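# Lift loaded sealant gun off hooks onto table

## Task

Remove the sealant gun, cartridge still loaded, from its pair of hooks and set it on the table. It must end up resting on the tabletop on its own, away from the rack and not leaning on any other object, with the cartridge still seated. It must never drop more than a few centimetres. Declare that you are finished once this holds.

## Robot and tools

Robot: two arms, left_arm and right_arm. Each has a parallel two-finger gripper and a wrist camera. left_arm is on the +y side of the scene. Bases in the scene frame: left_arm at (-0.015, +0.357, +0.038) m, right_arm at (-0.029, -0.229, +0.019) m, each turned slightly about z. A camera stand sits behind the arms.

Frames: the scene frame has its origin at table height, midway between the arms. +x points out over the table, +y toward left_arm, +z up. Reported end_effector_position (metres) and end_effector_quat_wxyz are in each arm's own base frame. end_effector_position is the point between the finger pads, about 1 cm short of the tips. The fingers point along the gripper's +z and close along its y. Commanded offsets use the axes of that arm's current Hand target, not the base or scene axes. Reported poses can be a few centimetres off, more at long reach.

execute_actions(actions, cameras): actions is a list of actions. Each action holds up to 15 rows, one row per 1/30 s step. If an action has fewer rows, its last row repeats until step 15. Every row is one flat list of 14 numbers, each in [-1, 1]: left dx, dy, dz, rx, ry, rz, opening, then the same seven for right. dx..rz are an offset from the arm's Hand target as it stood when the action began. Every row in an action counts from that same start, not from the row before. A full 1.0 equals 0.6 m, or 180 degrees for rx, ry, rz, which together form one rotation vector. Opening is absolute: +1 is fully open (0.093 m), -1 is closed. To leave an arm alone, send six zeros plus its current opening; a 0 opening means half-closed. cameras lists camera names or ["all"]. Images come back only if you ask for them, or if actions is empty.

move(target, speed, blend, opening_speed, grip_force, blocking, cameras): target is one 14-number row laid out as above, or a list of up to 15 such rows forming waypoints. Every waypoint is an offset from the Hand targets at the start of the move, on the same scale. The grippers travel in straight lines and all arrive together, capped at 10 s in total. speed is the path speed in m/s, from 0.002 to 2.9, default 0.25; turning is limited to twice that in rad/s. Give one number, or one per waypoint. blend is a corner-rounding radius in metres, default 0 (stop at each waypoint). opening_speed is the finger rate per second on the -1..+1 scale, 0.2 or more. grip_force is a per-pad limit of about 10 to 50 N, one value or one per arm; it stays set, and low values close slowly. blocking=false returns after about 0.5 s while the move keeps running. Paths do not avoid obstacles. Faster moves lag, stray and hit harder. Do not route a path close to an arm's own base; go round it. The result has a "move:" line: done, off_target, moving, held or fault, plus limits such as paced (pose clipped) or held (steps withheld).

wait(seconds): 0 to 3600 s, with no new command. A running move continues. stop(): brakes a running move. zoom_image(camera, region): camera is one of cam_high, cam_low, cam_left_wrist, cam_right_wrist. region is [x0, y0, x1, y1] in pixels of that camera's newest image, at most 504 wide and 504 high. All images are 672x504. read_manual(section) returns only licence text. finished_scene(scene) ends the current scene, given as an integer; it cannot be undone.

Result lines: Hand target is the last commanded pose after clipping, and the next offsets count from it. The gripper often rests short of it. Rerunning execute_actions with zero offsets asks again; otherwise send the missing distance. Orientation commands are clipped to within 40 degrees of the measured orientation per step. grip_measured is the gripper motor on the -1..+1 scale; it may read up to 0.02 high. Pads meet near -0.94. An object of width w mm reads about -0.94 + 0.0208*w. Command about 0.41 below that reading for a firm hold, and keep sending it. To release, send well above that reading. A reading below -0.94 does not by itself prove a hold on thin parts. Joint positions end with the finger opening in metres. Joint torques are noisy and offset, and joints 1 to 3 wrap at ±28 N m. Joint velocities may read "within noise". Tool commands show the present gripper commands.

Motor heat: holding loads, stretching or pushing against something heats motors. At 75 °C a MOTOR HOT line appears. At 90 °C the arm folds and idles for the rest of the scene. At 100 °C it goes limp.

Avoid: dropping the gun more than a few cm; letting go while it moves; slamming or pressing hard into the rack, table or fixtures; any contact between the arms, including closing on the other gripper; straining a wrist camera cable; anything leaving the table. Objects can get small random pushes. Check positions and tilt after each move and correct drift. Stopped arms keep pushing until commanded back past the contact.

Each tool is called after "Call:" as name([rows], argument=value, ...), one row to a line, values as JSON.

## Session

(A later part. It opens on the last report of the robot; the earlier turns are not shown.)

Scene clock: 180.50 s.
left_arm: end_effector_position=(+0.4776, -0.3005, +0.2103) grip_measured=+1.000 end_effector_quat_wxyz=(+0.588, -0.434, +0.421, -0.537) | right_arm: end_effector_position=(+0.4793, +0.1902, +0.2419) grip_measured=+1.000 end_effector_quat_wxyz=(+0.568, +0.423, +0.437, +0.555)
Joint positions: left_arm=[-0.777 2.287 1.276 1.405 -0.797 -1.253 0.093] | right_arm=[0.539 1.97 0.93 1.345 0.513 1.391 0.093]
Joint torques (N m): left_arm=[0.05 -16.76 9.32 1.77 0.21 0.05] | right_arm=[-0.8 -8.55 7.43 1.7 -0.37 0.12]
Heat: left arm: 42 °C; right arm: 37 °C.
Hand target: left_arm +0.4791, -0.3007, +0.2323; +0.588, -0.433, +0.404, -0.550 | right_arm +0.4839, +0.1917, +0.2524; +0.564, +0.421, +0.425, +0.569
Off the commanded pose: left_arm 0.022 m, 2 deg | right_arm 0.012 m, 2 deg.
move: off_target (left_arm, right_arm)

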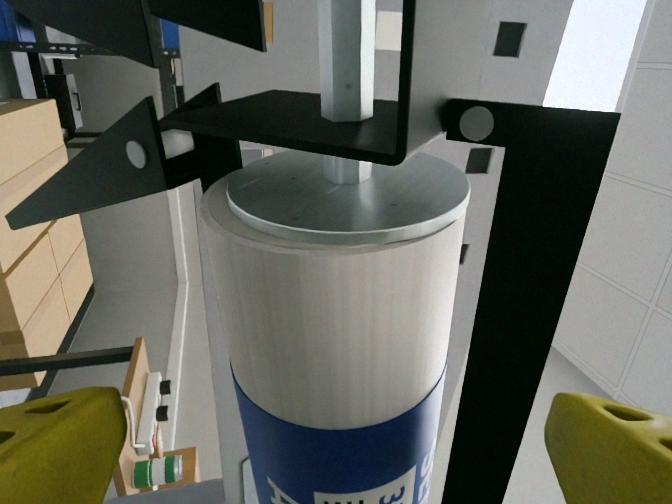

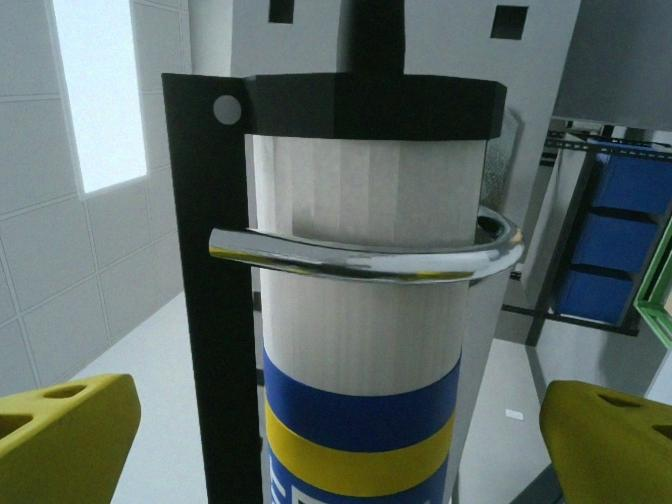

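Call:
move(target=[0,-0.006,0.07,0,0,0,1,0,0,0.06,0,0,0,1], speed=0.08, cameras=["cam_high","cam_left_wrist","cam_right_wrist"])

Scene clock: 185.87 s.
left_arm: end_effector_position=(+0.5131, -0.2980, +0.2366) grip_measured=+1.000 end_effector_quat_wxyz=(+0.586, -0.436, +0.421, -0.538) | right_arm: end_effector_position=(+0.5104, +0.1904, +0.2605) grip_measured=+1.000 end_effector_quat_wxyz=(+0.567, +0.423, +0.431, +0.560)
Joint positions: left_arm=[-0.72 2.287 1.422 1.235 -0.746 -1.287 0.093] | right_arm=[0.499 2.007 1.077 1.238 0.475 1.409 0.093]
Joint torques (N m): left_arm=[0.49 -13.75 10.91 2.11 0.22 0.06] | right_arm=[-0.96 -7.35 8.23 1.78 -0.4 0.1]
Heat: left arm: 43 °C; right arm: 37 °C.
Hand target: left_arm +0.5181, -0.2980, +0.2482; +0.588, -0.433, +0.404, -0.551 | right_arm +0.5183, +0.1922, +0.2628; +0.564, +0.421, +0.425, +0.569
Off the commanded pose: left_arm 0.013 m, 2 deg | right_arm 0.008 m, 1 deg.
move: off_target (left_arm)

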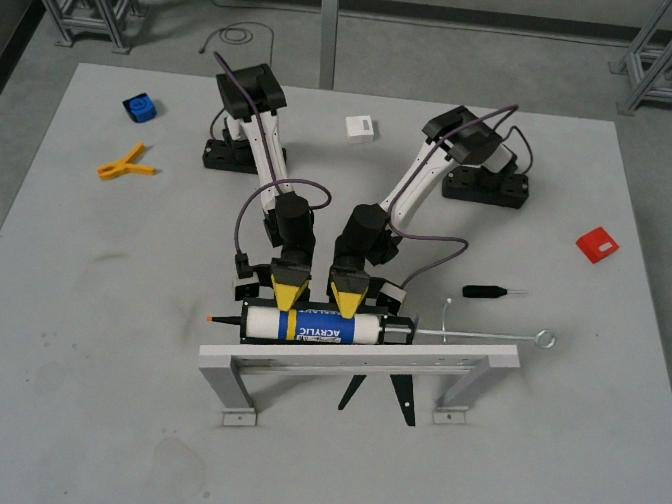

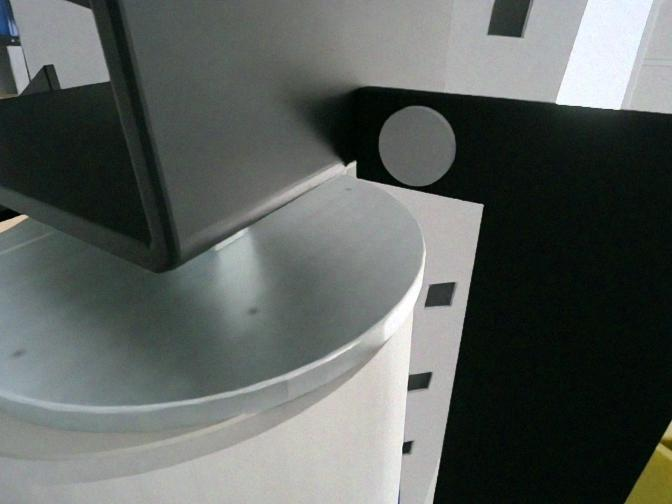

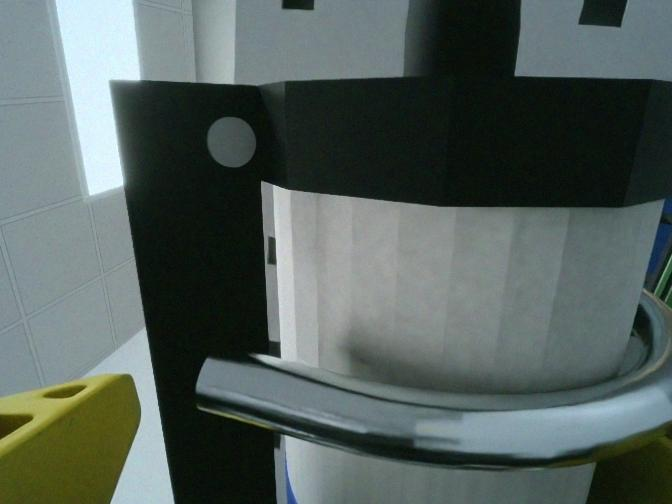

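Call:
move(target=[0,0,0,0,0,0,0.0,0,0,0,0,0,0,0.0], opening_speed=0.5, cameras=["cam_high","cam_left_wrist","cam_right_wrist"])

Scene clock: 190.50 s.
left_arm: end_effector_position=(+0.5161, -0.3011, +0.2253) grip_measured=+0.304 end_effector_quat_wxyz=(+0.580, -0.440, +0.441, -0.525) | right_arm: end_effector_position=(+0.5135, +0.1909, +0.2484) grip_measured=+0.229 end_effector_quat_wxyz=(+0.564, +0.430, +0.447, +0.545)
Joint positions: left_arm=[-0.72 2.287 1.422 1.174 -0.743 -1.307 0.06] | right_arm=[0.499 2.013 1.077 1.199 0.482 1.41 0.056]
Joint torques (N m): left_arm=[0.46 -14.11 10.7 2.78 0.13 0.24] | right_arm=[-1.02 -8.08 8.09 2.2 -0.46 0.08]
Heat: left arm: 43 °C; right arm: 38 °C.
Hand target: left_arm +0.5181, -0.2980, +0.2482; +0.588, -0.433, +0.404, -0.550 | right_arm +0.5184, +0.1922, +0.2627; +0.564, +0.421, +0.425, +0.569
Off the commanded pose: left_arm 0.023 m, 5 deg | right_arm 0.015 m, 4 deg.
move: done

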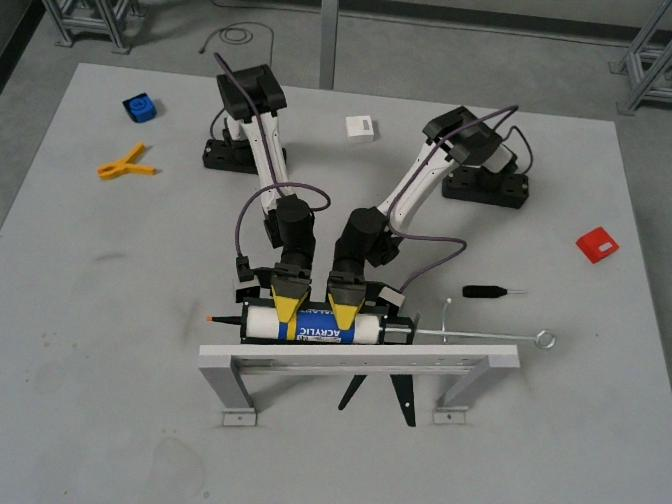

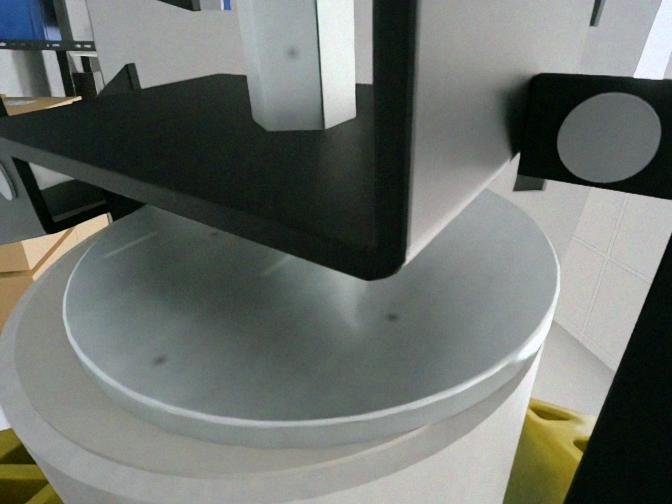

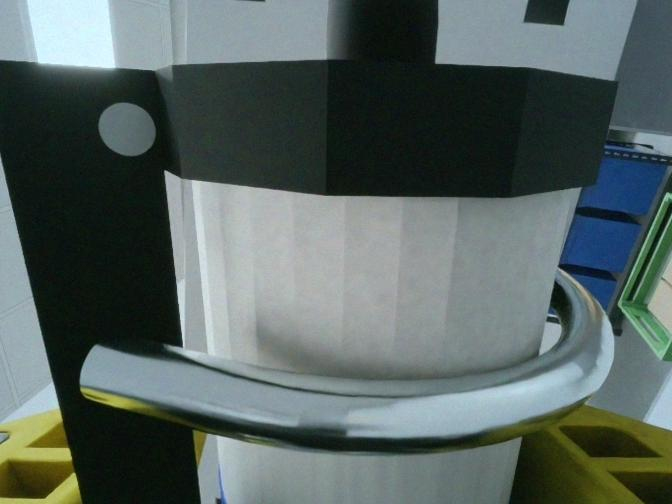

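Call:
move([
  [0,0,0,0,0,0,-0.3,0,0,0,0,0,0,-0.3],
  [0,-0.032,0.01,-0.2,0,0,-0.3,0,0.032,0.01,0.2,0,0,-0.3],
], speed=0.15, opening_speed=0.8, cameras=["cam_high","cam_left_wrist","cam_right_wrist"])

Scene clock: 205.47 s.
left_arm: end_effector_position=(+0.5178, -0.3019, +0.2203) grip_measured=-0.049 end_effector_quat_wxyz=(-0.460, +0.560, -0.536, +0.434) | right_arm: end_effector_position=(+0.5162, +0.1914, +0.2450) grip_measured=-0.051 end_effector_quat_wxyz=(+0.461, +0.533, +0.570, +0.422)
Joint positions: left_arm=[-0.721 2.109 1.605 0.225 -0.752 -1.757 0.043] | right_arm=[0.502 1.828 1.312 0.263 0.5 1.615 0.043]
Joint torques (N m): left_arm=[0.03 -18.1 10.62 2 -0.43 0.46] | right_arm=[-0.66 -10.74 7.94 1.89 -0.23 0.34]
Heat: left arm: 45 °C; right arm: 40 °C.
Hand target: left_arm +0.5156, -0.2955, +0.2624; -0.474, +0.553, -0.519, +0.447 (last step not sent: back at the drive's target) | right_arm +0.5155, +0.1906, +0.2775; +0.454, +0.537, +0.545, +0.457 (last step not sent: back at the drive's target)
Off the commanded pose: left_arm 0.048 m, 7 deg | right_arm 0.038 m, 8 deg.
previous command not reached (left arm): moving toward its pose would have brought a part of the arm too close to another arm.
previous command not reached (right arm): moving toward its pose would have brought a part of the arm too close to another arm.
move: held (left_arm, right_arm; a check stopped the path); path passed 1 of 2 targets; limits=held
pose unreachable (left arm): on one or more control steps of this call, first in action 0 (counted from 0), this arm could not follow its commanded pose, so it was not sent that pose on those steps. On the call's last step it was still not sent that pose. It may still have moved: this result reports where it is.
cause: moving toward the commanded pose would bring a part of the arm too close to another arm (this arm's wrist (the part past joint 4) and the right arm's wrist (the part past joint 4), where that arm would come to rest).
pose unreachable (right arm): on one or more control steps of this call, first in action 0 (counted from 0), this arm could not follow its commanded pose, so it was not sent that pose on those steps. On the call's last step it was still not sent that pose. It may still have moved: this result reports where it is.
cause: moving toward the commanded pose would bring a part of the arm too close to another arm (this arm's wrist (the part past joint 4) and the left arm's wrist (the part past joint 4), where that arm would come to rest).

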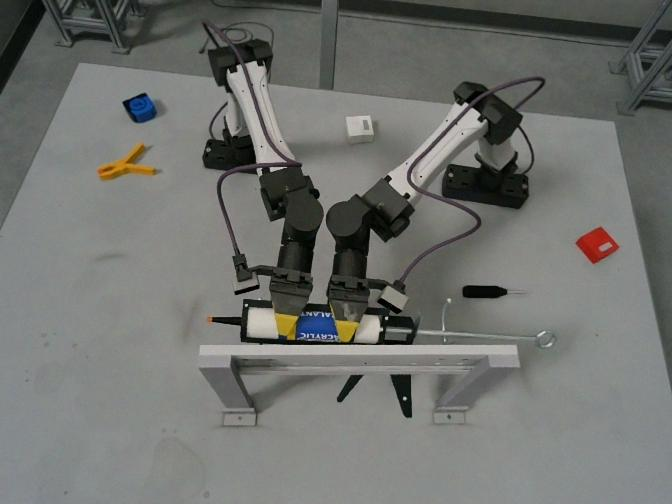

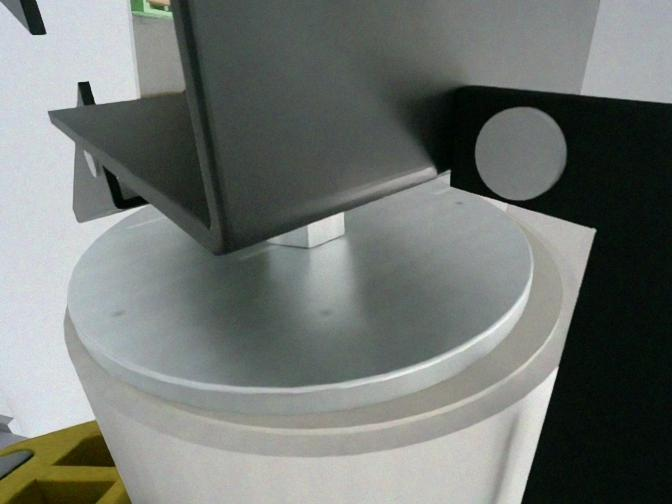

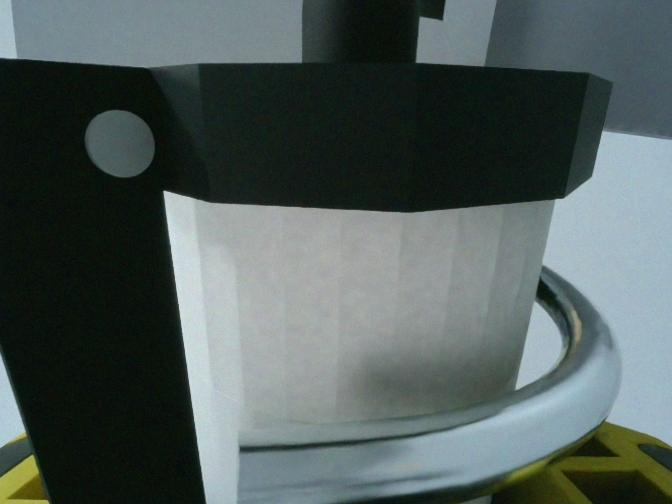

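Call:
move(target=[0,0.045,0,0,0.05,0,0.45,0,-0.029,0,0,0.05,0,0.45], speed=0.15, cameras=["cam_high","cam_left_wrist","cam_right_wrist"])

Scene clock: 215.97 s.
left_arm: end_effector_position=(+0.5123, -0.3015, +0.2238) grip_measured=+0.447 end_effector_quat_wxyz=(-0.433, +0.523, -0.556, +0.480) | right_arm: end_effector_position=(+0.5171, +0.1962, +0.2412) grip_measured=+0.449 end_effector_quat_wxyz=(+0.403, +0.503, +0.594, +0.481)
Joint positions: left_arm=[-0.693 2.042 1.47 0.37 -0.602 -1.707 0.067] | right_arm=[0.443 1.802 1.251 0.328 0.266 1.635 0.067]
Joint torques (N m): left_arm=[0.92 -17.05 7.17 2.37 0.03 0.19] | right_arm=[-0.88 -11.82 5.6 2.23 -0.05 -0.01]
Heat: left arm: 55 °C; right arm: 41 °C.
Hand target: left_arm +0.5115, -0.2958, +0.2358; -0.432, +0.516, -0.555, +0.490 | right_arm +0.5125, +0.1905, +0.2605; +0.410, +0.499, +0.579, +0.497
Off the commanded pose: left_arm 0.013 m, 1 deg | right_arm 0.021 m, 3 deg.
previous command not reached (left arm): moving toward its pose would have brought a part of the arm too close to another arm.
held back during your reply time or a wait (right arm), on 13 control steps: a part of the arm was too close to another arm, or the arm's last command would have brought one too close.
led back after a hold (left arm): the arm was led back toward your command in small steps, so it may still be short of it.
led back after a hold (right arm): the arm was led back toward your command in small steps, so it may still be short of it.
move: off_target (left_arm, right_arm)

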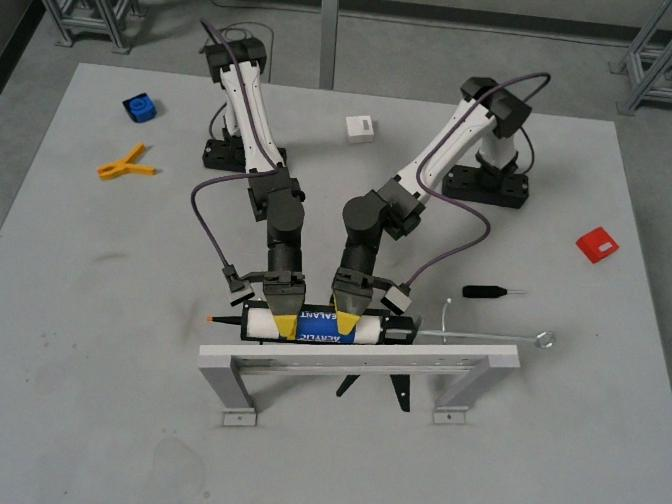

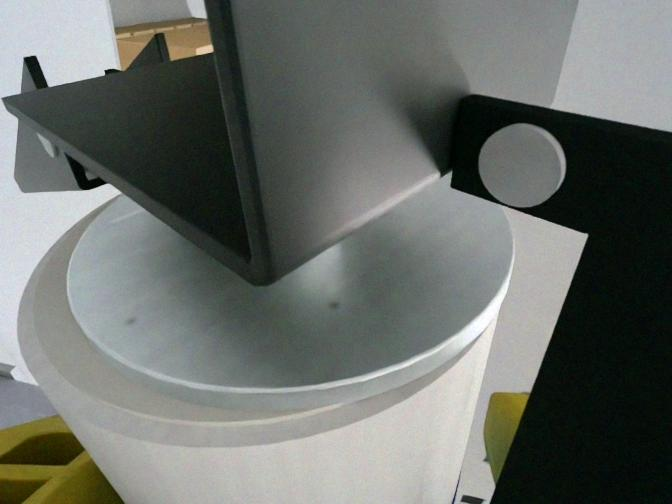

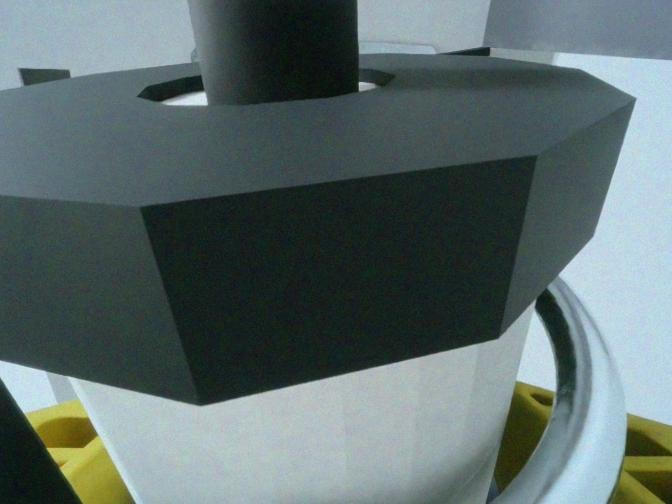

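Call:
move([
  [0,0,-0.17,0,0,0,1,0,0,-0.17,0,0,0,1],
  [0,0,-0.17,0.065,0,0,1,0.028,0.017,-0.17,-0.054,0,0,-1],
  [0,0,-0.17,0.065,0,0,1,0,0.044,-0.008,-0.054,0,0,-1],
], speed=0.12, cameras=["cam_high","cam_left_wrist","cam_right_wrist"])

Scene clock: 234.30 s.
left_arm: end_effector_position=(+0.4105, -0.2839, +0.2711) grip_measured=+1.000 end_effector_quat_wxyz=(+0.476, -0.471, +0.485, -0.563) | right_arm: end_effector_position=(+0.5042, +0.1895, +0.2821) grip_measured=-0.971 end_effector_quat_wxyz=(+0.446, +0.465, +0.538, +0.543)
Joint positions: left_arm=[-0.832 1.758 0.999 0.875 -0.73 -1.562 0.093] | right_arm=[0.445 1.74 1.141 0.586 0.275 1.599 0]
Joint torques (N m): left_arm=[-0.42 -7.31 6.48 2.19 -0.16 0.23] | right_arm=[-0.87 -6.45 9.31 2.02 -0.1 -0.13]
Heat: left arm: 55 °C; right arm: 39 °C.
Hand target: left_arm +0.4111, -0.2857, +0.2509; +0.482, -0.469, +0.502, -0.543 | right_arm +0.5124, +0.1898, +0.2873; +0.451, +0.463, +0.535, +0.545
Off the commanded pose: left_arm 0.020 m, 3 deg | right_arm 0.010 m, 1 deg.
move: off_target (left_arm)

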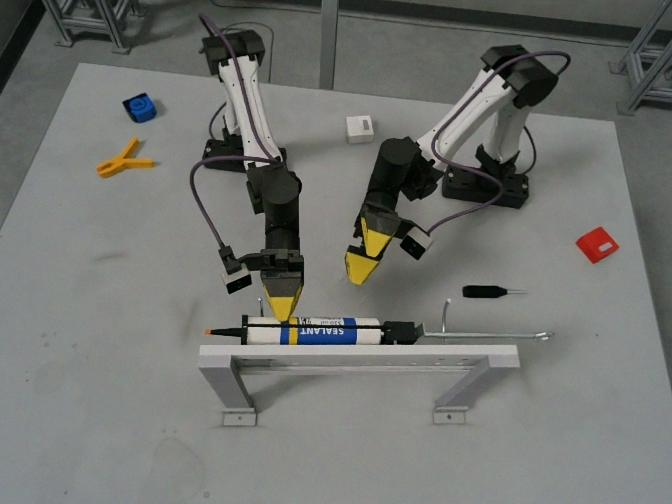

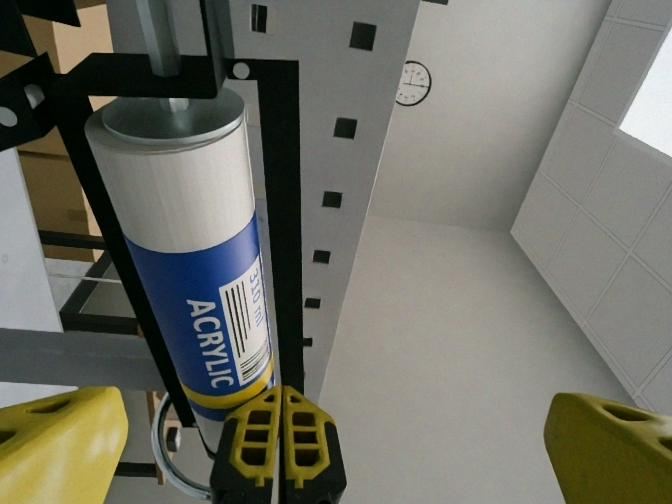

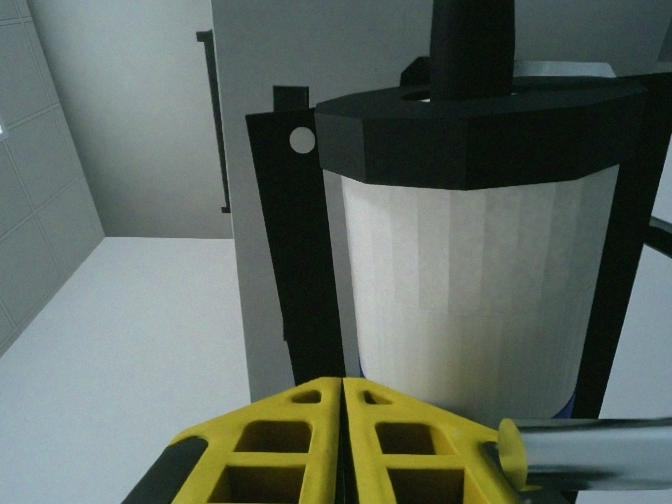

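Call:
move([
  [0,0.08,0,0,0,0,1,0,0,-0.11,0,0,0,-1],
  [0,0.08,0.06,0,0,0,1,0,-0.042,-0.1,0,0,0,1],
], speed=0.15, cameras=["cam_left_wrist","cam_right_wrist"])

Scene clock: 244.80 s.
left_arm: end_effector_position=(+0.4438, -0.2846, +0.2136) grip_measured=+1.000 end_effector_quat_wxyz=(+0.480, -0.472, +0.492, -0.552) | right_arm: end_effector_position=(+0.4516, +0.1811, +0.2719) grip_measured=+1.000 end_effector_quat_wxyz=(+0.447, +0.460, +0.534, +0.551)
Joint positions: left_arm=[-0.773 1.959 1.016 1.034 -0.68 -1.562 0.093] | right_arm=[0.487 1.575 0.895 0.687 0.309 1.599 0.093]
Joint torques (N m): left_arm=[-0.09 -8.31 9.96 2.03 -0.01 0.15] | right_arm=[-0.05 -5.07 5.34 2.26 0.09 -0.12]
Heat: left arm: 49 °C; right arm: 39 °C.
Hand target: left_arm +0.4495, -0.2906, +0.2048; +0.482, -0.469, +0.502, -0.543 | right_arm +0.4531, +0.1805, +0.2621; +0.451, +0.463, +0.535, +0.545
Off the commanded pose: left_arm 0.012 m, 2 deg | right_arm 0.010 m, 1 deg.
move: off_target (left_arm)

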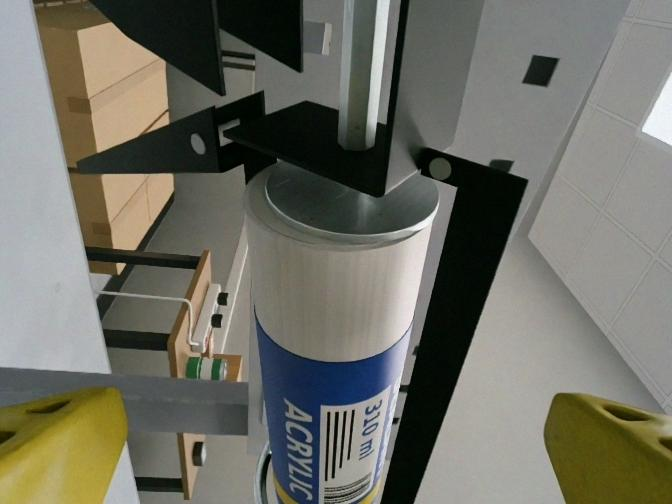

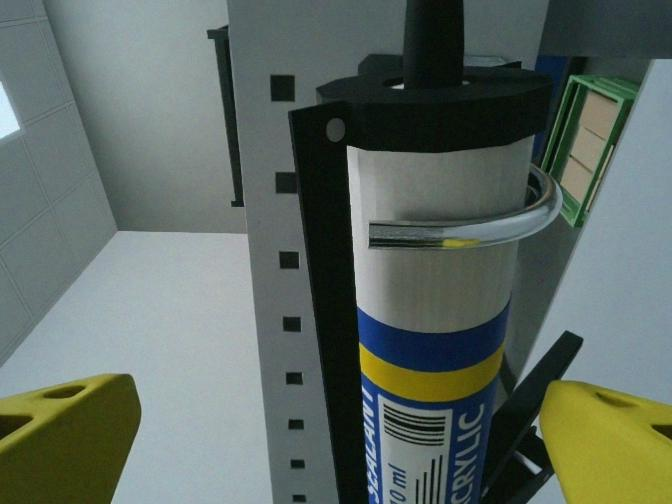

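Call:
move([
  [0,0,0,0,0,0,1,0,0.042,-0.02,0,0,0,-1],
  [0,0,0,0,0,0,1,0,0.042,0.1,0,0,0,-1],
], speed=0.12, cameras=["cam_high","cam_left_wrist","cam_right_wrist"])

Scene clock: 250.90 s.
left_arm: end_effector_position=(+0.4438, -0.2846, +0.2136) grip_measured=+1.000 end_effector_quat_wxyz=(+0.480, -0.472, +0.492, -0.552) | right_arm: end_effector_position=(+0.5041, +0.1895, +0.2825) grip_measured=-0.971 end_effector_quat_wxyz=(+0.447, +0.465, +0.538, +0.543)
Joint positions: left_arm=[-0.773 1.959 1.016 1.034 -0.68 -1.562 0.093] | right_arm=[0.445 1.74 1.141 0.587 0.275 1.599 0]
Joint torques (N m): left_arm=[-0.1 -8.28 9.96 2.02 -0.02 0.15] | right_arm=[-0.87 -6.41 9.32 2.01 -0.11 -0.12]
Heat: left arm: 47 °C; right arm: 38 °C.
Hand target: left_arm +0.4495, -0.2906, +0.2048; +0.482, -0.469, +0.502, -0.543 | right_arm +0.5123, +0.1899, +0.2872; +0.451, +0.463, +0.535, +0.545
Off the commanded pose: left_arm 0.012 m, 2 deg | right_arm 0.010 m, 1 deg.
move: done

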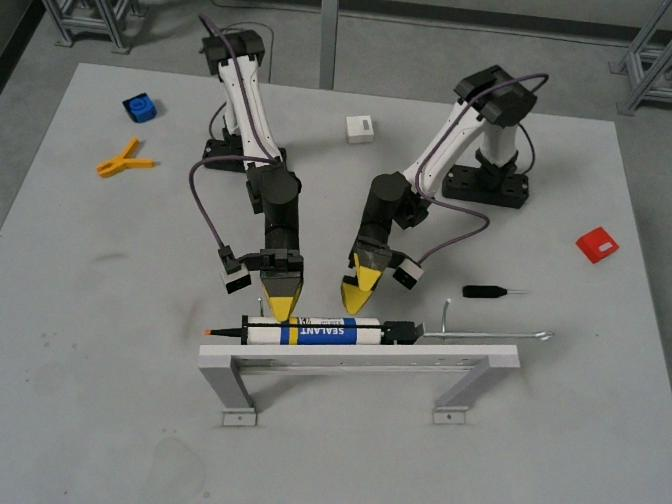

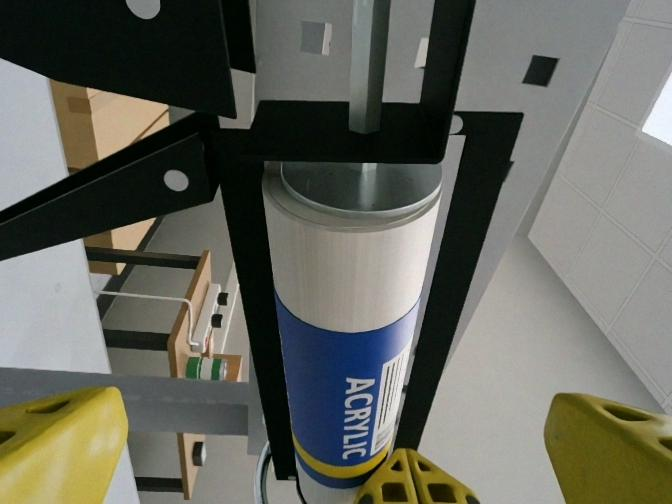

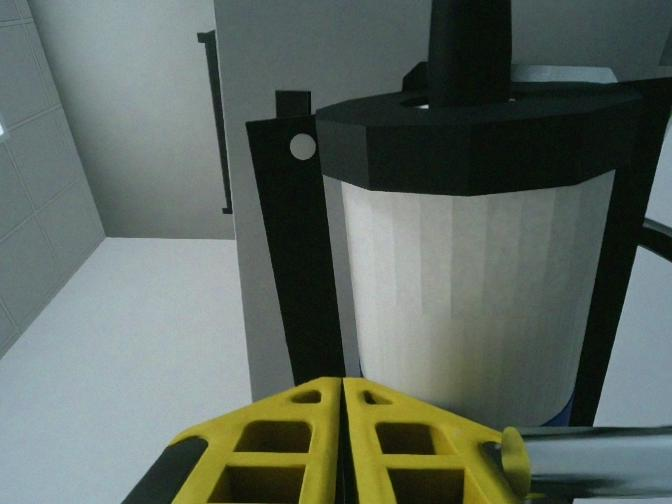

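Call:
move(target=[0.01,-0.02,0.05,0,0,0,1,0,0,0,0,0,0,-1], speed=0.08, cameras=["cam_left_wrist"])

Scene clock: 257.27 s.
left_arm: end_effector_position=(+0.4709, -0.2943, +0.2270) grip_measured=+1.000 end_effector_quat_wxyz=(+0.481, -0.470, +0.494, -0.551) | right_arm: end_effector_position=(+0.5041, +0.1895, +0.2824) grip_measured=-0.971 end_effector_quat_wxyz=(+0.446, +0.465, +0.538, +0.543)
Joint positions: left_arm=[-0.742 2.006 1.158 0.936 -0.647 -1.562 0.093] | right_arm=[0.445 1.74 1.141 0.586 0.275 1.599 0]
Joint torques (N m): left_arm=[0.14 -9.17 10.65 2.09 -0.02 0.12] | right_arm=[-0.84 -6.38 9.35 2.01 -0.11 -0.12]
Heat: left arm: 45 °C; right arm: 39 °C.
Hand target: left_arm +0.4781, -0.2990, +0.2187; +0.482, -0.469, +0.502, -0.543 | right_arm +0.5123, +0.1899, +0.2872; +0.451, +0.463, +0.535, +0.545
Off the commanded pose: left_arm 0.012 m, 1 deg | right_arm 0.009 m, 1 deg.
move: off_target (left_arm)

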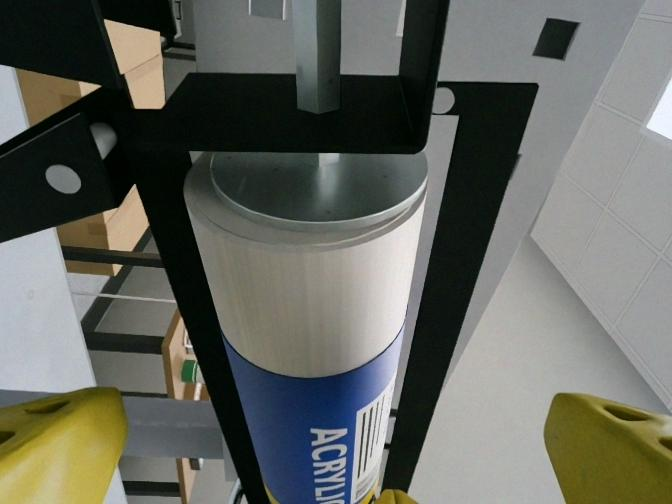

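Call:
move(target=[0,0.007,0.077,0,0,0,1,0,0,0,0,0,0,-1], speed=0.08, cameras=["cam_high","cam_left_wrist"])

Scene clock: 261.37 s.
left_arm: end_effector_position=(+0.5168, -0.2988, +0.2286) grip_measured=+1.000 end_effector_quat_wxyz=(+0.483, -0.468, +0.494, -0.551) | right_arm: end_effector_position=(+0.5041, +0.1895, +0.2824) grip_measured=-0.971 end_effector_quat_wxyz=(+0.446, +0.465, +0.538, +0.543)
Joint positions: left_arm=[-0.681 2.125 1.352 0.862 -0.587 -1.562 0.093] | right_arm=[0.445 1.74 1.141 0.586 0.275 1.599 0]
Joint torques (N m): left_arm=[0.14 -10.45 10.85 2.09 -0.06 0.06] | right_arm=[-0.85 -6.38 9.32 2.01 -0.11 -0.12]
Heat: left arm: 45 °C; right arm: 39 °C.
Hand target: left_arm +0.5242, -0.3035, +0.2171; +0.482, -0.469, +0.502, -0.543 | right_arm +0.5123, +0.1899, +0.2872; +0.451, +0.463, +0.535, +0.545
Off the commanded pose: left_arm 0.014 m, 1 deg | right_arm 0.009 m, 1 deg.
move: off_target (left_arm)

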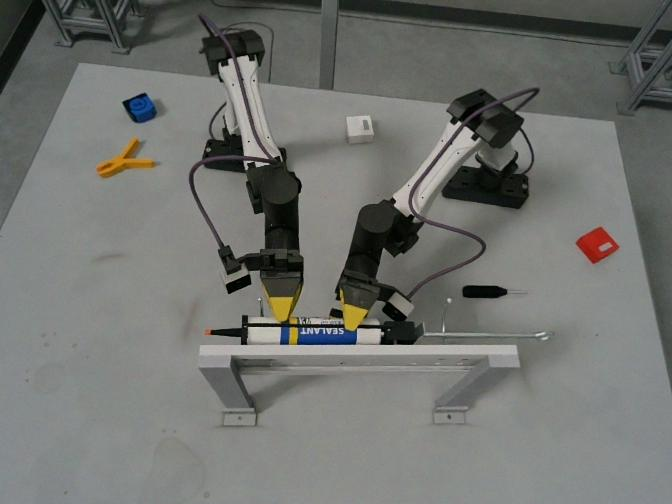

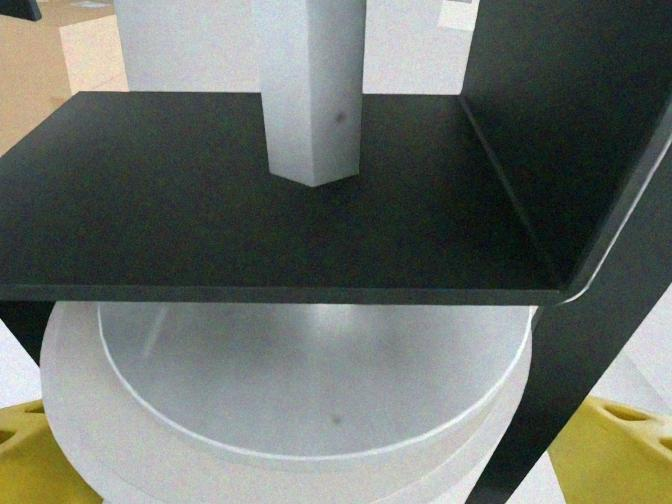

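Call:
move(target=[0,0,0,0,0,0,-0.1,0,0,0,0,0,0,-1], opening_speed=0.5, cameras=["cam_high","cam_left_wrist"])

Scene clock: 265.17 s.
left_arm: end_effector_position=(+0.5169, -0.2993, +0.2265) grip_measured=+0.601 end_effector_quat_wxyz=(+0.481, -0.469, +0.498, -0.549) | right_arm: end_effector_position=(+0.5041, +0.1895, +0.2824) grip_measured=-0.971 end_effector_quat_wxyz=(+0.446, +0.465, +0.538, +0.543)
Joint positions: left_arm=[-0.681 2.125 1.352 0.851 -0.585 -1.564 0.074] | right_arm=[0.445 1.74 1.141 0.586 0.275 1.599 0]
Joint torques (N m): left_arm=[0.06 -10.28 10.97 2.19 -0.05 0.09] | right_arm=[-0.84 -6.39 9.35 2.01 -0.1 -0.13]
Heat: left arm: 46 °C; right arm: 40 °C.
Hand target: left_arm +0.5242, -0.3035, +0.2172; +0.482, -0.469, +0.502, -0.544 | right_arm +0.5123, +0.1899, +0.2872; +0.451, +0.463, +0.535, +0.545
Off the commanded pose: left_arm 0.013 m, 1 deg | right_arm 0.009 m, 1 deg.
move: done

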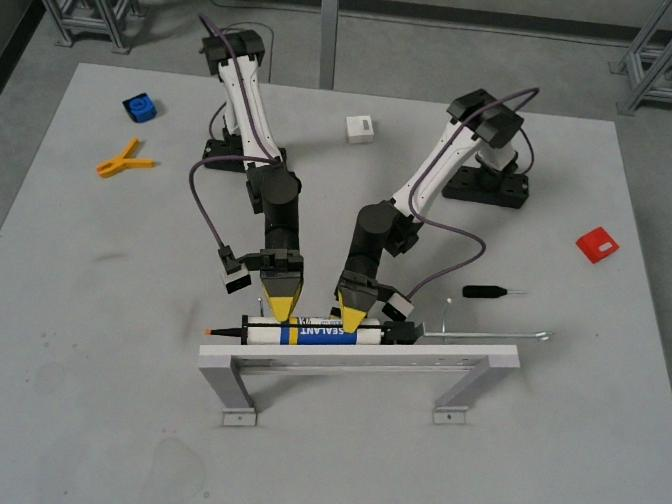

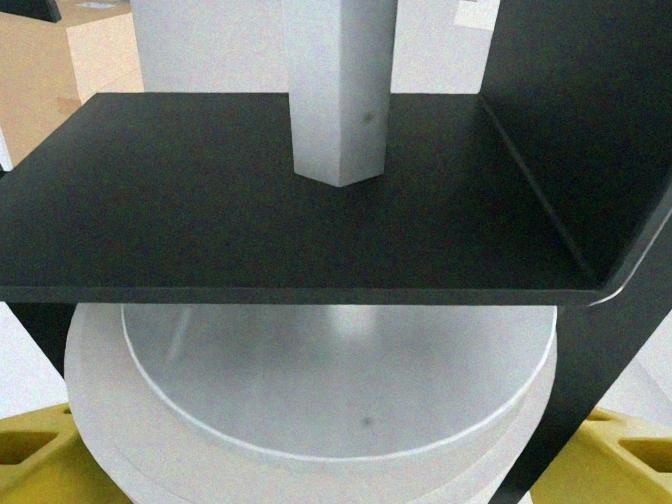

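Call:
move([
  [0,0,0,0,0,0,-0.1,0,0,-0.2,0,0,0,-1],
  [0,-0.05,0,0,0,0,-0.1,0,0,-0.2,0,0,0,-1],
], speed=0.12, cameras=["cam_high","cam_left_wrist","cam_right_wrist"])

Scene clock: 275.23 s.
left_arm: end_effector_position=(+0.5200, -0.2986, +0.2257) grip_measured=+0.600 end_effector_quat_wxyz=(+0.479, -0.480, +0.499, -0.539) | right_arm: end_effector_position=(+0.3994, +0.1731, +0.2844) grip_measured=-0.971 end_effector_quat_wxyz=(+0.445, +0.463, +0.539, +0.545)
Joint positions: left_arm=[-0.681 2.125 1.378 0.796 -0.602 -1.583 0.074] | right_arm=[0.551 1.352 0.769 0.573 0.374 1.599 0]
Joint torques (N m): left_arm=[-0.02 -16.4 11.84 1.79 0.13 0.33] | right_arm=[0.28 -6.71 5.46 1.99 0.14 -0.12]
Heat: left arm: 47 °C; right arm: 40 °C.
Hand target: left_arm +0.5226, -0.3026, +0.2471; +0.482, -0.469, +0.502, -0.544 | right_arm +0.3940, +0.1700, +0.2874; +0.451, +0.463, +0.534, +0.545
Off the commanded pose: left_arm 0.022 m, 1 deg | right_arm 0.007 m, 1 deg.
move: off_target (left_arm)

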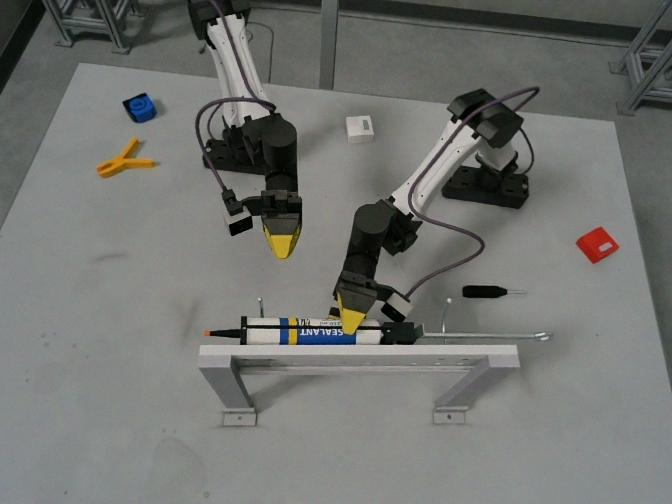

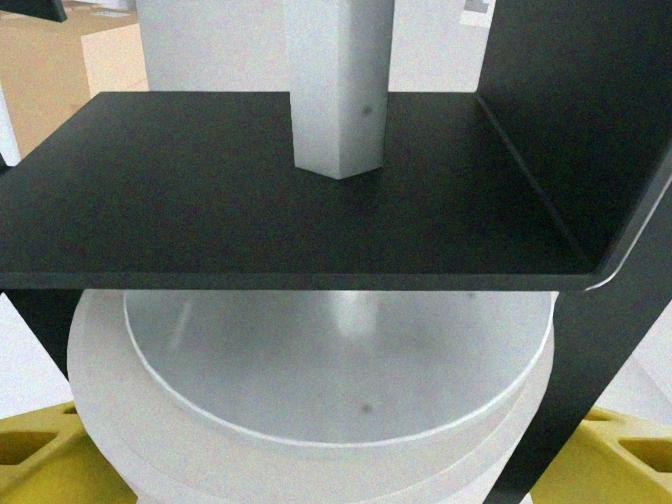

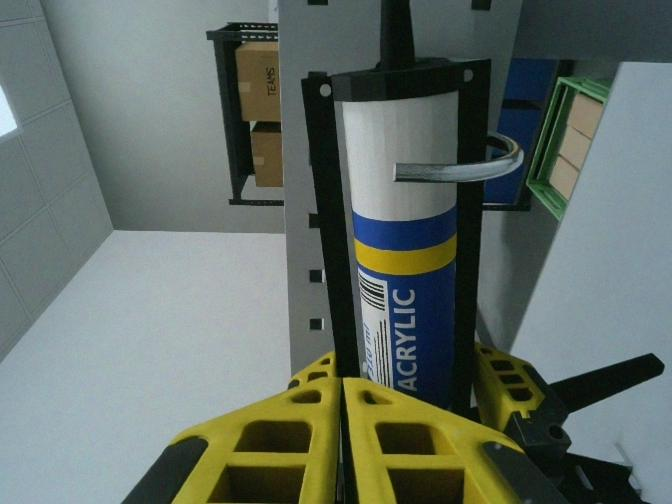

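Call:
move(target=[0,-0.11,-0.012,0,0,0,-0.1,0,0,0,0,0,0,-1], speed=0.1, cameras=["cam_high","cam_right_wrist"])

Scene clock: 278.63 s.
left_arm: end_effector_position=(+0.5164, -0.3004, +0.2343) grip_measured=+0.600 end_effector_quat_wxyz=(-0.452, +0.499, -0.540, +0.505) | right_arm: end_effector_position=(+0.3994, +0.1731, +0.2843) grip_measured=-0.971 end_effector_quat_wxyz=(+0.445, +0.463, +0.539, +0.545)
Joint positions: left_arm=[-0.684 2.052 1.438 0.517 -0.589 -1.641 0.074] | right_arm=[0.551 1.352 0.769 0.573 0.374 1.599 0]
Joint torques (N m): left_arm=[-0.58 -21.76 13.78 2.57 -0.28 0.92] | right_arm=[0.29 -6.75 5.41 1.98 0.14 -0.12]
Heat: left arm: 47 °C; right arm: 40 °C.
Hand target: left_arm +0.5119, -0.2999, +0.3126; -0.482, +0.469, -0.502, +0.544 | right_arm +0.3940, +0.1700, +0.2873; +0.451, +0.463, +0.535, +0.545
Off the commanded pose: left_arm 0.078 m, 8 deg | right_arm 0.007 m, 1 deg.
move: off_target (left_arm)

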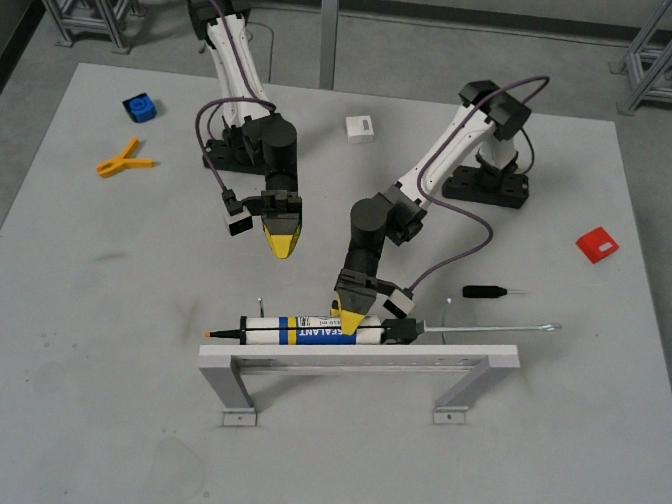

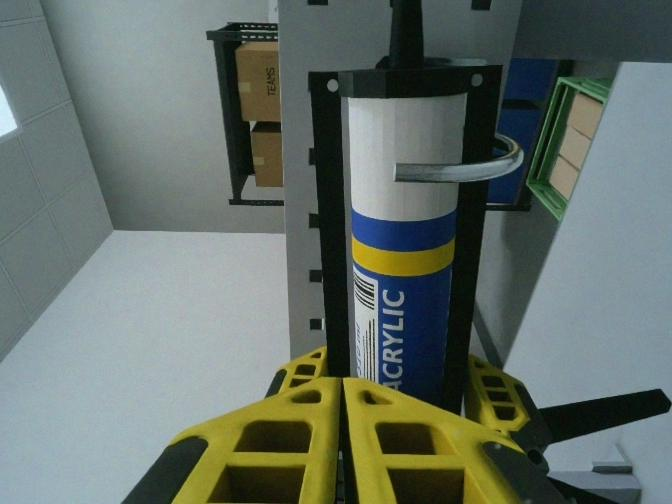

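Call:
move([
  [0,0.07,0,0,0,0,-0.1,-0.005,-0.047,0,0,0,0,1],
  [0,0.07,0,0,0,0,-0.1,-0.005,-0.047,0.09,0,0,0,1],
], speed=0.12, cameras=["cam_right_wrist"])

Scene clock: 286.67 s.
left_arm: end_effector_position=(+0.5149, -0.2995, +0.2343) grip_measured=+0.600 end_effector_quat_wxyz=(-0.454, +0.498, -0.531, +0.514) | right_arm: end_effector_position=(+0.4393, +0.1750, +0.2458) grip_measured=+1.000 end_effector_quat_wxyz=(+0.443, +0.469, +0.547, +0.533)
Joint positions: left_arm=[-0.684 2.052 1.415 0.564 -0.589 -1.641 0.074] | right_arm=[0.493 1.554 0.809 0.703 0.325 1.599 0.093]
Joint torques (N m): left_arm=[-0.53 -15.45 9.48 3.4 -0.27 0.9] | right_arm=[-0.87 -4.77 9.02 2.26 -0.11 -0.13]
Heat: left arm: 53 °C; right arm: 40 °C.
Hand target: left_arm +0.5142, -0.3012, +0.2707; -0.482, +0.469, -0.502, +0.544 | right_arm +0.4477, +0.1765, +0.2590; +0.451, +0.463, +0.535, +0.545
Off the commanded pose: left_arm 0.036 m, 7 deg | right_arm 0.016 m, 2 deg.
move: off_target (left_arm, right_arm)

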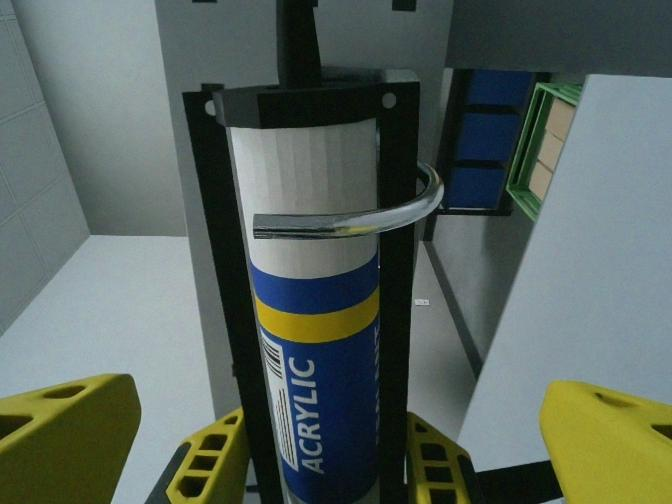

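Call:
move(target=[0,0,0,0,0,0,-0.1,0,0.012,0.115,0,0,0,1], speed=0.08, cameras=["cam_high","cam_right_wrist"])

Scene clock: 291.30 s.
left_arm: end_effector_position=(+0.5149, -0.2995, +0.2343) grip_measured=+0.600 end_effector_quat_wxyz=(-0.454, +0.498, -0.531, +0.514) | right_arm: end_effector_position=(+0.5072, +0.1876, +0.2619) grip_measured=+1.000 end_effector_quat_wxyz=(+0.446, +0.465, +0.538, +0.543)
Joint positions: left_arm=[-0.684 2.052 1.415 0.564 -0.589 -1.641 0.074] | right_arm=[0.437 1.777 1.099 0.666 0.267 1.599 0.093]
Joint torques (N m): left_arm=[-0.55 -15.46 9.5 3.4 -0.27 0.9] | right_arm=[-0.91 -6.48 9.16 2.02 -0.13 -0.12]
Heat: left arm: 54 °C; right arm: 41 °C.
Hand target: left_arm +0.5142, -0.3012, +0.2707; -0.482, +0.469, -0.502, +0.544 | right_arm +0.5157, +0.1879, +0.2662; +0.451, +0.463, +0.535, +0.545
Off the commanded pose: left_arm 0.036 m, 7 deg | right_arm 0.010 m, 1 deg.
move: done

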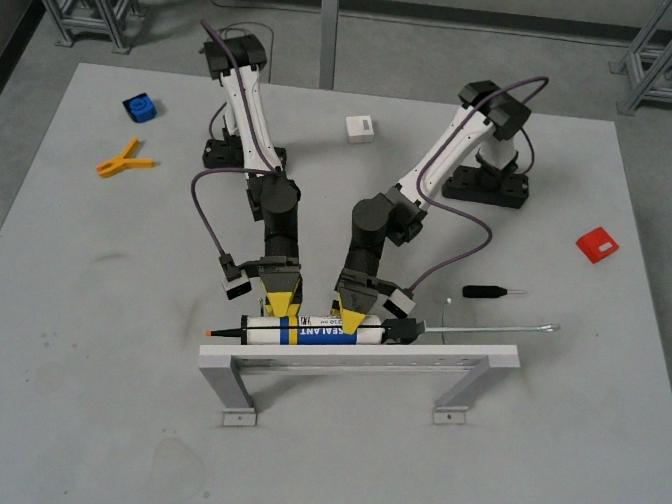

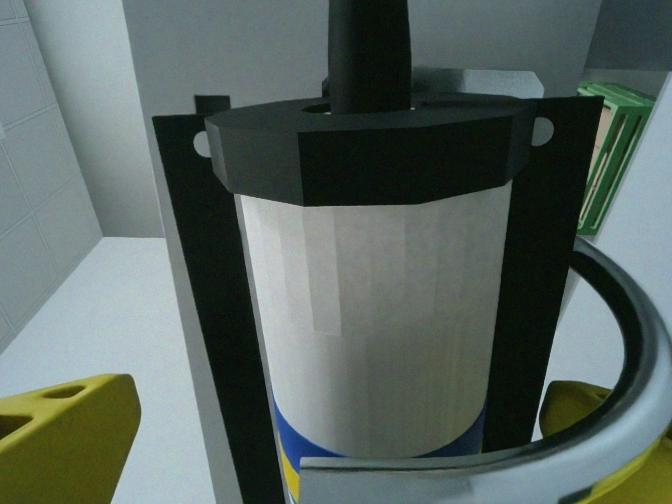

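Call:
move([
  [0,0,0,0,0,0,-0.1,0,0,0,0,0,0,-0.1],
  [0,-0.1,0,0,0,0,-0.1,0,0.1,0,0,0,0,-0.1],
], speed=0.1, opening_speed=0.6, cameras=["cam_high","cam_right_wrist","cam_left_wrist"])

Scene clock: 299.30 s.
left_arm: end_effector_position=(+0.5155, -0.2978, +0.2371) grip_measured=+0.600 end_effector_quat_wxyz=(-0.449, +0.510, -0.546, +0.491) | right_arm: end_effector_position=(+0.5130, +0.1907, +0.2578) grip_measured=-0.098 end_effector_quat_wxyz=(+0.416, +0.494, +0.577, +0.500)
Joint positions: left_arm=[-0.684 2.036 1.462 0.435 -0.601 -1.661 0.074] | right_arm=[0.437 1.768 1.219 0.389 0.265 1.627 0.04]
Joint torques (N m): left_arm=[-0.65 -22.83 14.56 2.75 -0.22 1.19] | right_arm=[-1.03 -12.7 10.97 2.53 -0.03 -0.42]
Heat: left arm: 56 °C; right arm: 42 °C.
Hand target: left_arm +0.5110, -0.2993, +0.3304; -0.482, +0.469, -0.502, +0.543 | right_arm +0.5159, +0.1866, +0.3262; +0.451, +0.463, +0.535, +0.545
Off the commanded pose: left_arm 0.094 m, 10 deg | right_arm 0.069 m, 9 deg.
move: off_target (left_arm, right_arm)
Images, in order (width x height): cam_high 672x504, cam_left_wrist 672x504, cam_right_wrist 672x504.

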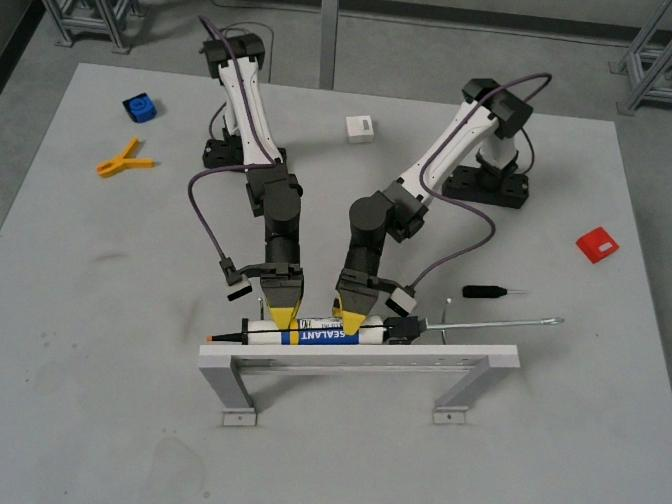

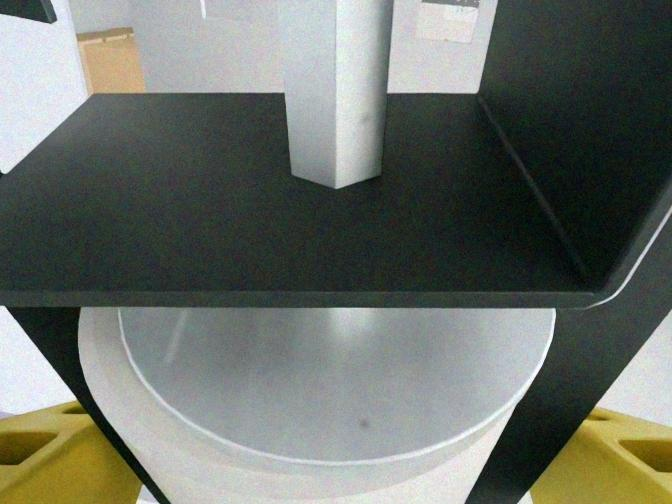

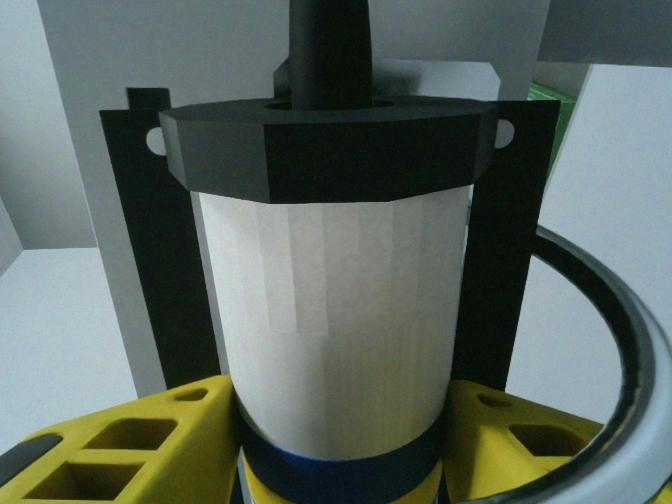

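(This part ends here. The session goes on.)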